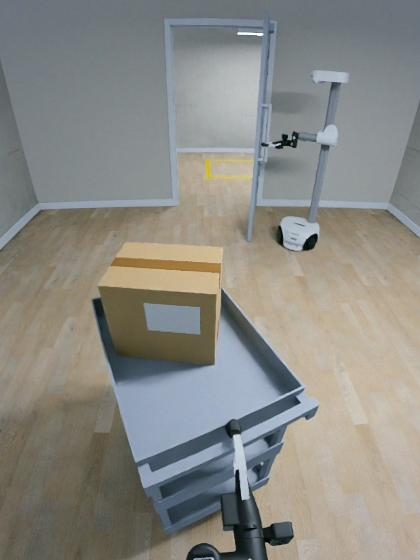

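move(
  blocking=false,
  r1={"base":{"translate_m":-0.13,"strafe_m":-0.06},"contact_limits":{"translate_m":1.0},"pace":"slow"},
  r2={"base":{"translate_m":0.3,"strafe_m":0.16},"contact_limits":{"translate_m":0.8},"pace":"slow"},
  cameras=[],
)

wait(
  seconds=2,
  cameras=[],
)

wait(
  seconds=3,
  cameras=["r2_head_camera","r2_head_right_camera"],
)

Scene clock: 772.10 s.
earlier move: r1 done
move: r1 moving; r2 moving
r1.base_odometry: x=-2.707 y=+1.851 heading=-0.521
r1.turned_by_wheels: +0.002
r1.turned_by_imu: +0.021
r1.base_tilt: forward=-1.5 right=+1.2
r1.lidar_m: 0.45 0.37 3.32 1.99 4.80 2.19 1.61 1.57 1.35 1.01 0.97 0.55
r1.base_status: translate_m moving; strafe_m moving
r1.joint_positions: lift_m=+0.800 arm_m=+0.000 wrist_yaw_rad=+0.837 wrist_pitch_rad=+0.002 wrist_roll_rad=+0.000 gripper_m=-0.034
r1.joint_status: not commanded
r1.measured_speeds: translate_m=-0.050 strafe_m=-0.025 rotate_rad=-0.008 lift_m=+0.000 arm_m=+0.000 wrist_yaw_rad=+0.000 wrist_pitch_rad=+0.000 wrist_roll_rad=+0.000
r1.motor_effort: lift_m=+24(24) arm_m=-5(5) wheel_0=+10(16) wheel_1=-6(8) wheel_2=+20(20)
r1.servo_current: wrist_yaw_rad=98(104) wrist_pitch_rad=39(46) wrist_roll_rad=52(72) gripper_m=65(72)
r1.contact_limits: translate_m 1
r1.hand_pose: x=+0.4291 y=+0.1556 z=+0.9771 quat_wxyz=(+0.914, +0.000, +0.001, +0.406) (m; r1's base frame)
r1.wrist_depth_mm: - - - 169 213 191 174 / - - - 230 214 189 174 / - - - 232 215 190 175 / - - - 174 216 191 176 / - - - 172 217 192 177 / - - 181 171 211 192 177 / - 153 - 165 166 186 177
r2.base_odometry: x=+0.026 y=-0.660 heading=-2.088
r2.turned_by_wheels: +0.000
r2.turned_by_imu: +0.000
r2.base_tilt: forward=-0.7 right=+0.1
r2.lidar_m: 0.32 0.34 2.24 2.13 2.27 2.04 1.94 2.05 2.67 2.56 2.72 0.47
r2.base_status: translate_m moving; strafe_m moving
r2.joint_positions: lift_m=+0.684 arm_m=+0.000 wrist_yaw_rad=+0.000 wrist_pitch_rad=+0.002 wrist_roll_rad=+1.569 gripper_m=-0.019
r2.joint_status: not commanded
r2.measured_speeds: translate_m=+0.048 strafe_m=+0.026 rotate_rad=-0.002 lift_m=+0.000 arm_m=+0.000 wrist_yaw_rad=-0.018 wrist_pitch_rad=+0.000 wrist_roll_rad=+0.000
r2.motor_effort: lift_m=+21(21) arm_m=+4(4) wheel_0=+5(6) wheel_1=+9(9) wheel_2=-12(12)
r2.servo_current: wrist_yaw_rad=46(59) wrist_pitch_rad=46(52) wrist_roll_rad=52(59) gripper_m=85(91)
r2.contact_limits: translate_m 0.8
r2.hand_pose: x=+0.4593 y=-0.0874 z=+0.8615 quat_wxyz=(+0.708, +0.706, +0.001, -0.001) (m; r2's base frame)
r2.wrist_depth_mm: - - - 265 307 1430 1098 / - - - 281 293 1576 1160 / - - - 208 270 1808 521 / - - - 195 253 778 - / - - 500 183 238 831 - / - - 189 171 180 - - / - - 480 - 215 - -
pictures: none
No camera images: "cameras" was empty.

Scene clock: 774.10 s.
earlier move: r1 moving; r2 moving
r1.base_odometry: x=-2.836 y=+1.863 heading=-0.522
r1.turned_by_wheels: +0.000
r1.turned_by_imu: +0.013
r1.base_tilt: forward=-1.6 right=+1.2
r1.lidar_m: 0.45 0.37 3.45 1.91 4.77 2.03 1.50 1.41 1.36 1.02 0.98 0.60
r1.base_status: translate_m moving; strafe_m moving
r1.joint_positions: lift_m=+0.800 arm_m=+0.000 wrist_yaw_rad=+0.837 wrist_pitch_rad=+0.002 wrist_roll_rad=+0.000 gripper_m=-0.034
r1.joint_status: not commanded
r1.measured_speeds: all 0
r1.motor_effort: lift_m=+24(24) arm_m=-5(5) wheel_0=+10(16) wheel_1=-2(8) wheel_2=+13(20)
r1.servo_current: wrist_yaw_rad=98(117) wrist_pitch_rad=39(52) wrist_roll_rad=39(72) gripper_m=65(72)
r1.contact_limits: translate_m 1
r1.hand_pose: x=+0.4291 y=+0.1556 z=+0.9771 quat_wxyz=(+0.914, +0.000, +0.001, +0.406) (m; r1's base frame)
r1.wrist_depth_mm: - - - 166 217 199 183 / - - - 229 219 198 185 / - - - 175 220 199 186 / - - - 165 220 200 187 / - - - 170 221 201 188 / - - 181 169 215 202 188 / - 151 270 164 168 197 189
r2.base_odometry: x=+0.020 y=-0.851 heading=-2.088
r2.turned_by_wheels: +0.000
r2.turned_by_imu: +0.001
r2.base_tilt: forward=-0.7 right=+0.0
r2.lidar_m: 0.35 0.37 2.15 2.04 2.16 2.21 2.12 2.24 2.75 2.67 2.80 0.44
r2.base_status: translate_m moving; strafe_m moving
r2.joint_positions: lift_m=+0.684 arm_m=+0.000 wrist_yaw_rad=-0.003 wrist_pitch_rad=+0.001 wrist_roll_rad=+1.569 gripper_m=-0.019
r2.joint_status: not commanded
r2.measured_speeds: translate_m=+0.088 strafe_m=+0.047 rotate_rad=-0.003 lift_m=+0.000 arm_m=+0.000 wrist_yaw_rad=+0.000 wrist_pitch_rad=+0.000 wrist_roll_rad=+0.000
r2.motor_effort: lift_m=+21(21) arm_m=+4(4) wheel_0=+5(11) wheel_1=+6(9) wheel_2=-9(15)
r2.servo_current: wrist_yaw_rad=46(59) wrist_pitch_rad=39(52) wrist_roll_rad=52(59) gripper_m=85(91)
r2.contact_limits: translate_m 0.8
r2.hand_pose: x=+0.4590 y=-0.0883 z=+0.8616 quat_wxyz=(+0.708, +0.706, -0.001, -0.002) (m; r2's base frame)
r2.wrist_depth_mm: - - - 272 277 283 282 / - - - 202 264 1756 1229 / - - - 191 253 1808 549 / - - 627 183 242 798 - / - - 466 178 234 820 - / - - 189 170 180 - - / - - 508 - 218 - -
wait: 2.00 s; no rest
pictures: none
No camera images: "cameras" was empty.

Scene clock: 774.23 s.
earlier move: r1 done; r2 moving
r1.base_odometry: x=-2.836 y=+1.863 heading=-0.522
r1.turned_by_wheels: +0.000
r1.turned_by_imu: +0.000
r1.base_tilt: forward=-1.6 right=+1.2
r1.lidar_m: 0.45 0.37 3.42 1.89 4.79 1.97 1.49 1.43 1.36 1.00 0.98 0.61
r1.base_status: done
r1.joint_positions: lift_m=+0.800 arm_m=+0.000 wrist_yaw_rad=+0.837 wrist_pitch_rad=+0.002 wrist_roll_rad=+0.000 gripper_m=-0.034
r1.joint_status: not commanded
r1.measured_speeds: all 0
r1.motor_effort: lift_m=+24(24) arm_m=-5(5) wheel_0=+9(16) wheel_1=-1(8) wheel_2=+12(20)
r1.servo_current: wrist_yaw_rad=91(117) wrist_pitch_rad=46(52) wrist_roll_rad=52(72) gripper_m=65(72)
r1.contact_limits: translate_m 1
r1.hand_pose: x=+0.4291 y=+0.1556 z=+0.9771 quat_wxyz=(+0.914, +0.000, +0.001, +0.406) (m; r1's base frame)
r1.wrist_depth_mm: - - - 167 216 200 185 / - - - 231 219 198 186 / - - - 175 219 199 186 / - - - 165 220 200 187 / - - - 170 222 201 188 / - - 181 169 216 201 188 / - 151 268 164 160 196 188
r2.base_odometry: x=+0.020 y=-0.865 heading=-2.087
r2.turned_by_wheels: +0.000
r2.turned_by_imu: +0.000
r2.base_tilt: forward=-0.7 right=+0.0
r2.lidar_m: 0.34 0.35 2.14 2.01 2.16 2.21 2.13 2.23 2.78 2.69 2.81 0.47
r2.base_status: translate_m moving; strafe_m moving
r2.joint_positions: lift_m=+0.684 arm_m=+0.000 wrist_yaw_rad=-0.003 wrist_pitch_rad=+0.001 wrist_roll_rad=+1.569 gripper_m=-0.019
r2.joint_status: not commanded
r2.measured_speeds: translate_m=+0.089 strafe_m=+0.046 rotate_rad=+0.002 lift_m=+0.000 arm_m=+0.000 wrist_yaw_rad=+0.006 wrist_pitch_rad=+0.000 wrist_roll_rad=+0.000
r2.motor_effort: lift_m=+21(21) arm_m=+4(4) wheel_0=+4(11) wheel_1=+7(9) wheel_2=-9(15)
r2.servo_current: wrist_yaw_rad=59(59) wrist_pitch_rad=39(52) wrist_roll_rad=46(59) gripper_m=85(91)
r2.contact_limits: translate_m 0.8
r2.hand_pose: x=+0.4590 y=-0.0882 z=+0.8616 quat_wxyz=(+0.708, +0.706, +0.000, -0.001) (m; r2's base frame)
r2.wrist_depth_mm: - - - 271 274 289 282 / - - - 201 263 1808 1182 / - - - 190 252 1756 554 / - - 627 183 244 798 - / - - 469 177 235 820 - / - - 189 170 180 - - / - - 512 - 217 - -
wait: 0.13 of 3 s (r1 has come to rest)
pictures: r2_head_camera, r2_head_right_camera
Images, in order (width x height): r2_head_camera 420x560, r2_head_right_camera 420x672.

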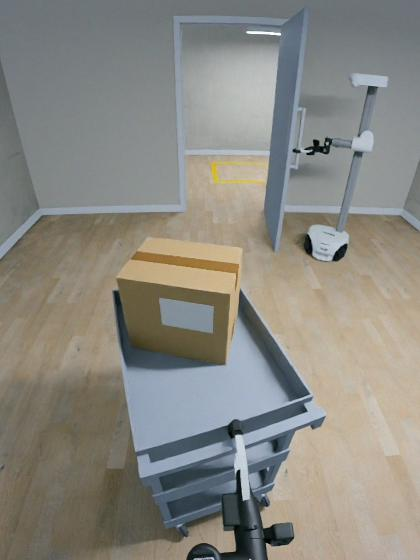

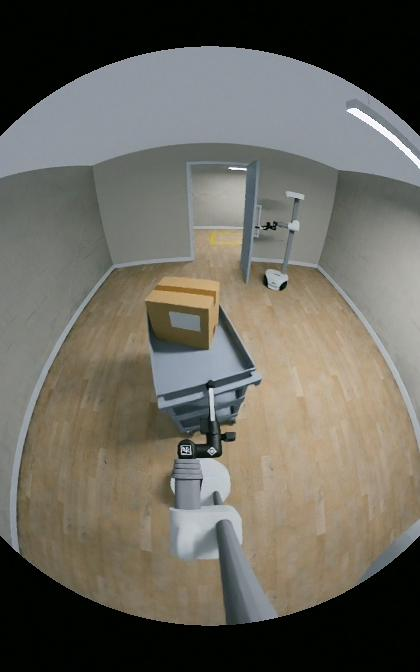

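wait(
  seconds=2,
  cameras=[],
)

move(
  blocking=false,
  r2={"base":{"translate_m":0.35,"strafe_m":0.16},"contact_limits":{"translate_m":0.8},"pace":"slow"},
  cameras=[],
)

wait(
  seconds=5,
  cameras=["r2_head_camera","r2_head_right_camera"],
)

Scene clock: 779.30 s.
earlier move: r2 done
r1.base_odometry: x=-2.836 y=+1.863 heading=-0.522
r1.turned_by_wheels: +0.000
r1.turned_by_imu: +0.000
r1.base_tilt: forward=-1.6 right=+1.2
r1.lidar_m: 0.46 0.35 2.07 1.86 4.79 1.97 1.47 1.43 1.37 1.02 0.97 0.61
r1.base_status: done
r1.joint_positions: lift_m=+0.800 arm_m=+0.000 wrist_yaw_rad=+0.837 wrist_pitch_rad=+0.002 wrist_roll_rad=+0.000 gripper_m=-0.034
r1.joint_status: not commanded
r1.measured_speeds: all 0
r1.motor_effort: lift_m=+24(24) arm_m=-5(5) wheel_0=+9(16) wheel_1=-1(8) wheel_2=+12(20)
r1.servo_current: wrist_yaw_rad=85(117) wrist_pitch_rad=39(52) wrist_roll_rad=72(72) gripper_m=59(72)
r1.contact_limits: translate_m 1
r1.hand_pose: x=+0.4291 y=+0.1556 z=+0.9771 quat_wxyz=(+0.914, +0.000, +0.001, +0.406) (m; r1's base frame)
r1.wrist_depth_mm: - - - 166 218 200 184 / - - - 230 218 198 185 / - - - 176 220 199 186 / - - - 165 220 200 187 / 1863 - - 170 221 201 188 / - - 181 169 216 202 187 / - 151 271 164 160 196 189
r2.base_odometry: x=+0.017 y=-0.985 heading=-2.088
r2.turned_by_wheels: +0.000
r2.turned_by_imu: +0.001
r2.base_tilt: forward=-0.7 right=+0.0
r2.lidar_m: 0.34 0.34 2.09 1.98 2.07 2.31 2.25 2.34 2.82 2.74 2.87 0.46
r2.base_status: done
r2.joint_positions: lift_m=+0.684 arm_m=+0.000 wrist_yaw_rad=-0.001 wrist_pitch_rad=+0.001 wrist_roll_rad=+1.569 gripper_m=-0.019
r2.joint_status: not commanded
r2.measured_speeds: all 0
r2.motor_effort: lift_m=+20(21) arm_m=+4(4) wheel_0=+5(11) wheel_1=+5(9) wheel_2=-6(15)
r2.servo_current: wrist_yaw_rad=52(59) wrist_pitch_rad=39(52) wrist_roll_rad=33(59) gripper_m=85(91)
r2.contact_limits: translate_m 0.8
r2.hand_pose: x=+0.4592 y=-0.0876 z=+0.8616 quat_wxyz=(+0.708, +0.706, +0.000, -0.001) (m; r2's base frame)
r2.wrist_depth_mm: - - - 220 286 297 296 / - - - 208 271 1808 1205 / - - - 197 259 1756 554 / - - - 187 247 788 - / - - 469 179 236 820 - / - - 188 171 180 - - / - - 504 - 217 - -
wait: 0.00 of 2 s (r2 has come to rest)
pictures: none
No camera images: "cameras" was empty.

Scene clock: 779.80 s.
move: r2 moving
r1: as last shown
r1.lidar_m: 0.45 0.37 2.03 1.88 4.77 1.99 1.47 1.44 1.38 1.01 0.98 0.58
r1.motor_effort: lift_m=+24(24) arm_m=-5(5) wheel_0=+9(9) wheel_1=-1(1) wheel_2=+12(12)
r1.servo_current: wrist_yaw_rad=124(124) wrist_pitch_rad=39(52) wrist_roll_rad=52(72) gripper_m=65(65)
r1.contact_limits: translate_m 1
r1.wrist_depth_mm: - - - 166 218 200 184 / - - - 230 217 198 186 / - - - 175 220 199 186 / - - - 165 220 200 188 / 1808 - - 169 221 200 188 / - - 181 168 216 202 189 / - 151 268 164 160 196 189
r2.base_odometry: x=+0.015 y=-0.999 heading=-2.087
r2.turned_by_wheels: +0.000
r2.turned_by_imu: +0.000
r2.base_tilt: forward=-0.7 right=+0.1
r2.lidar_m: 0.34 0.32 2.07 1.97 2.05 2.35 2.25 2.35 2.84 2.74 2.86 0.45
r2.base_status: translate_m moving; strafe_m moving
r2.joint_positions: lift_m=+0.684 arm_m=+0.000 wrist_yaw_rad=-0.001 wrist_pitch_rad=+0.001 wrist_roll_rad=+1.569 gripper_m=-0.019
r2.joint_status: not commanded
r2.measured_speeds: translate_m=+0.048 strafe_m=+0.022 rotate_rad=-0.001 lift_m=+0.000 arm_m=+0.000 wrist_yaw_rad=+0.000 wrist_pitch_rad=+0.000 wrist_roll_rad=+0.000
r2.motor_effort: lift_m=+21(21) arm_m=+4(4) wheel_0=+3(8) wheel_1=+9(9) wheel_2=-10(12)
r2.servo_current: wrist_yaw_rad=39(59) wrist_pitch_rad=39(46) wrist_roll_rad=46(52) gripper_m=85(91)
r2.contact_limits: translate_m 0.8
r2.hand_pose: x=+0.4592 y=-0.0876 z=+0.8616 quat_wxyz=(+0.708, +0.706, +0.000, -0.001) (m; r2's base frame)
r2.wrist_depth_mm: - - - 224 289 298 297 / - - - 211 276 1661 1229 / - - - 200 260 1756 521 / - - - 188 248 809 - / - - 466 180 236 831 - / - - 189 170 180 - - / - - 488 - 217 - -
pictures: none
No camera images: "cameras" was empty.

Scene clock: 784.33 s.
earlier move: r2 done
r1.base_odometry: x=-2.836 y=+1.863 heading=-0.522
r1.turned_by_wheels: +0.000
r1.turned_by_imu: +0.000
r1.base_tilt: forward=-1.6 right=+1.2
r1.lidar_m: 0.46 0.37 1.86 1.95 4.79 2.00 1.48 1.43 1.34 1.02 0.97 0.61
r1.base_status: not commanded
r1.joint_positions: lift_m=+0.800 arm_m=+0.000 wrist_yaw_rad=+0.837 wrist_pitch_rad=+0.002 wrist_roll_rad=+0.000 gripper_m=-0.034
r1.joint_status: not commanded
r1.measured_speeds: all 0
r1.on_its_own: wrist_yaw_rad is at rest, and its servo_current (111 mA) is outside its rest range (0 to 104 mA)
r1.motor_effort: lift_m=+24(24) arm_m=-5(5) wheel_0=+9(10) wheel_1=+0(1) wheel_2=+12(12)
r1.servo_current: wrist_yaw_rad=111(124) wrist_pitch_rad=46(52) wrist_roll_rad=59(78) gripper_m=59(72)
r1.contact_limits: translate_m 1
r1.hand_pose: x=+0.4291 y=+0.1556 z=+0.9771 quat_wxyz=(+0.914, +0.000, +0.001, +0.406) (m; r1's base frame)
r1.wrist_depth_mm: - - - 167 218 200 185 / - - - 230 218 198 186 / - - - 175 220 199 186 / - - - 165 220 200 186 / - - - 170 221 201 187 / - - 180 170 216 202 189 / - 151 270 165 160 196 188
r2.base_odometry: x=-0.017 y=-1.369 heading=-2.087
r2.turned_by_wheels: +0.000
r2.turned_by_imu: +0.002
r2.base_tilt: forward=-0.7 right=+0.1
r2.lidar_m: 0.27 0.30 1.86 1.83 1.89 2.68 2.59 2.69 3.03 2.92 3.06 0.45
r2.base_status: done
r2.joint_positions: lift_m=+0.684 arm_m=+0.000 wrist_yaw_rad=-0.001 wrist_pitch_rad=+0.001 wrist_roll_rad=+1.569 gripper_m=-0.019
r2.joint_status: not commanded
r2.measured_speeds: all 0
r2.motor_effort: lift_m=+21(21) arm_m=+4(4) wheel_0=+6(11) wheel_1=+6(9) wheel_2=-5(12)
r2.servo_current: wrist_yaw_rad=52(59) wrist_pitch_rad=39(46) wrist_roll_rad=39(65) gripper_m=85(98)
r2.contact_limits: translate_m 0.8
r2.hand_pose: x=+0.4592 y=-0.0876 z=+0.8616 quat_wxyz=(+0.708, +0.706, +0.000, -0.001) (m; r2's base frame)
r2.wrist_depth_mm: - - - 267 - 1756 1182 / - - - 304 317 330 329 / - - - 218 283 1808 1229 / - - - 200 260 1756 549 / - - 654 185 241 798 - / - - 190 170 181 - - / - - 459 - 212 - -
wait: 4.53 of 5 s (r2 has come to rest)
pictures: r2_head_camera, r2_head_right_camera
Images, in order (width x height): r2_head_camera 420x560, r2_head_right_camera 420x672.

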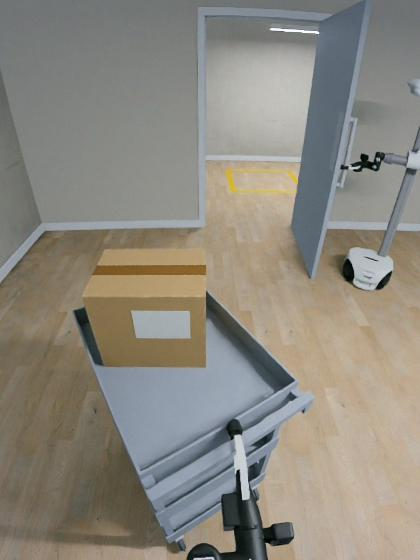

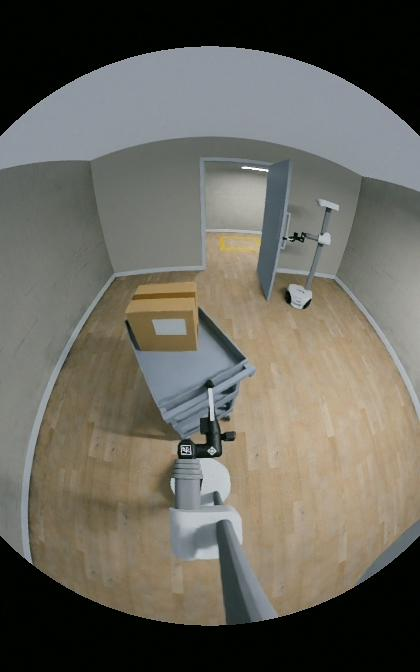

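move(
  r2={"base":{"translate_m":-0.8,"strafe_m":-0.3},"contact_limits":{"translate_m":0.8}},
  blocking=false,
  cameras=[],
)

wait(
  seconds=8,
  cameras=["r2_head_camera","r1_head_camera"],
)

Scene clock: 808.70 s.
move: r2 moving
r1.base_odometry: x=-2.836 y=+1.863 heading=-0.522
r1.turned_by_wheels: +0.000
r1.turned_by_imu: +0.000
r1.base_tilt: forward=-1.6 right=+1.2
r1.lidar_m: 0.47 0.38 1.84 1.96 4.79 2.01 1.50 1.43 1.39 1.02 0.96 0.60
r1.base_status: not commanded
r1.joint_positions: lift_m=+0.800 arm_m=+0.000 wrist_yaw_rad=+0.837 wrist_pitch_rad=+0.002 wrist_roll_rad=+0.000 gripper_m=-0.034
r1.joint_status: not commanded
r1.measured_speeds: all 0
r1.motor_effort: lift_m=+24(24) arm_m=-5(5) wheel_0=+9(9) wheel_1=-1(1) wheel_2=+12(12)
r1.servo_current: wrist_yaw_rad=104(111) wrist_pitch_rad=39(46) wrist_roll_rad=59(59) gripper_m=65(65)
r1.contact_limits: translate_m 1
r1.hand_pose: x=+0.4291 y=+0.1556 z=+0.9771 quat_wxyz=(+0.914, +0.000, +0.001, +0.406) (m; r1's base frame)
r1.wrist_depth_mm: - - - 167 217 200 185 / - - - 230 219 198 186 / - - - 175 220 198 186 / - - - 165 220 200 187 / - - - 170 221 200 187 / - - 181 169 216 202 188 / - 151 268 165 160 196 189
r2.base_odometry: x=-0.012 y=-1.336 heading=-2.087
r2.turned_by_wheels: +0.000
r2.turned_by_imu: +0.000
r2.base_tilt: forward=-0.7 right=+0.0
r2.lidar_m: 0.31 0.28 1.91 1.83 1.90 2.64 2.57 2.70 2.99 2.90 3.04 0.48
r2.base_status: translate_m moving; strafe_m moving
r2.joint_positions: lift_m=+0.684 arm_m=+0.000 wrist_yaw_rad=+0.004 wrist_pitch_rad=+0.001 wrist_roll_rad=+1.569 gripper_m=-0.019
r2.joint_status: not commanded
r2.measured_speeds: translate_m=-0.122 strafe_m=-0.044 rotate_rad=-0.003 lift_m=+0.000 arm_m=+0.000 wrist_yaw_rad=+0.000 wrist_pitch_rad=+0.000 wrist_roll_rad=+0.000
r2.motor_effort: lift_m=+20(21) arm_m=+4(4) wheel_0=-7(7) wheel_1=-11(11) wheel_2=+15(17)
r2.servo_current: wrist_yaw_rad=52(52) wrist_pitch_rad=46(46) wrist_roll_rad=52(52) gripper_m=85(91)
r2.contact_limits: translate_m 0.8
r2.hand_pose: x=+0.4596 y=-0.0864 z=+0.8616 quat_wxyz=(+0.708, +0.706, +0.002, +0.001) (m; r2's base frame)
r2.wrist_depth_mm: - - - 267 - 1756 1205 / - - - 301 310 332 330 / - - - 216 282 1756 1229 / - - - 200 259 1808 - / - - 609 185 241 809 - / - - 189 170 181 - - / - - 459 - 213 - -
pictures: none
No camera images: "cameras" was empty.

Scene clock: 812.47 s.
earlier move: r2 done
r1.base_odometry: x=-2.836 y=+1.863 heading=-0.522
r1.turned_by_wheels: +0.000
r1.turned_by_imu: +0.000
r1.base_tilt: forward=-1.6 right=+1.2
r1.lidar_m: 0.44 0.37 3.43 2.19 4.77 2.01 1.50 1.44 1.37 1.01 0.98 0.60
r1.base_status: not commanded
r1.joint_positions: lift_m=+0.800 arm_m=+0.000 wrist_yaw_rad=+0.837 wrist_pitch_rad=+0.002 wrist_roll_rad=+0.000 gripper_m=-0.034
r1.joint_status: not commanded
r1.measured_speeds: all 0
r1.motor_effort: lift_m=+24(24) arm_m=-5(5) wheel_0=+9(10) wheel_1=-1(1) wheel_2=+12(12)
r1.servo_current: wrist_yaw_rad=91(117) wrist_pitch_rad=46(52) wrist_roll_rad=59(65) gripper_m=65(72)
r1.contact_limits: translate_m 1
r1.hand_pose: x=+0.4291 y=+0.1556 z=+0.9771 quat_wxyz=(+0.914, +0.000, +0.001, +0.406) (m; r1's base frame)
r1.wrist_depth_mm: - - - 166 216 199 185 / - - - 230 217 198 186 / - - - 176 220 200 187 / - - - 165 220 200 187 / - - - 170 221 200 187 / - - 181 169 216 202 188 / - 151 270 165 160 197 189
r2.base_odometry: x=+0.117 y=-0.525 heading=-2.087
r2.turned_by_wheels: +0.000
r2.turned_by_imu: +0.002
r2.base_tilt: forward=-0.6 right=+0.0
r2.lidar_m: 0.32 0.32 2.21 2.11 2.26 1.87 1.78 1.88 2.66 2.58 2.72 0.46
r2.base_status: done
r2.joint_positions: lift_m=+0.684 arm_m=+0.000 wrist_yaw_rad=+0.004 wrist_pitch_rad=+0.001 wrist_roll_rad=+1.569 gripper_m=-0.019
r2.joint_status: not commanded
r2.measured_speeds: all 0
r2.motor_effort: lift_m=+21(21) arm_m=+4(4) wheel_0=-3(8) wheel_1=-3(12) wheel_2=+5(19)
r2.servo_current: wrist_yaw_rad=46(65) wrist_pitch_rad=46(46) wrist_roll_rad=52(59) gripper_m=91(91)
r2.contact_limits: translate_m 0.8
r2.hand_pose: x=+0.4596 y=-0.0863 z=+0.8616 quat_wxyz=(+0.708, +0.706, +0.002, +0.001) (m; r2's base frame)
r2.wrist_depth_mm: - - - 263 300 306 306 / - - - 274 282 1661 1205 / - - - 204 265 1756 530 / - - - 193 251 788 - / - - 473 183 237 820 - / - - 188 172 180 - - / - - 488 - 218 - -
wait: 3.77 of 8 s (r2 has come to rest)
pictures: r1_head_camera, r2_head_camera
Images, in order (width x height): r1_head_camera 420x560, r2_head_camera 420x560.

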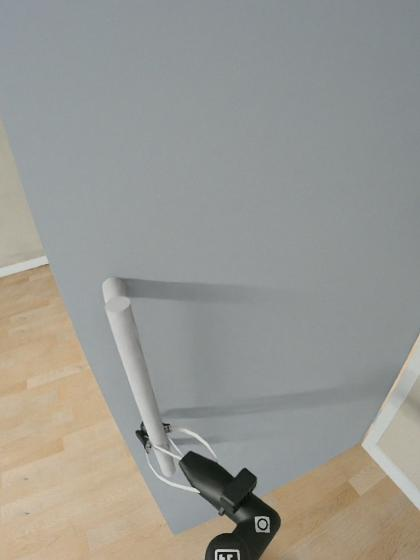

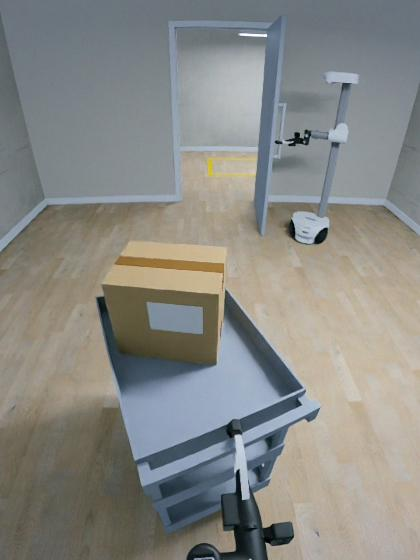

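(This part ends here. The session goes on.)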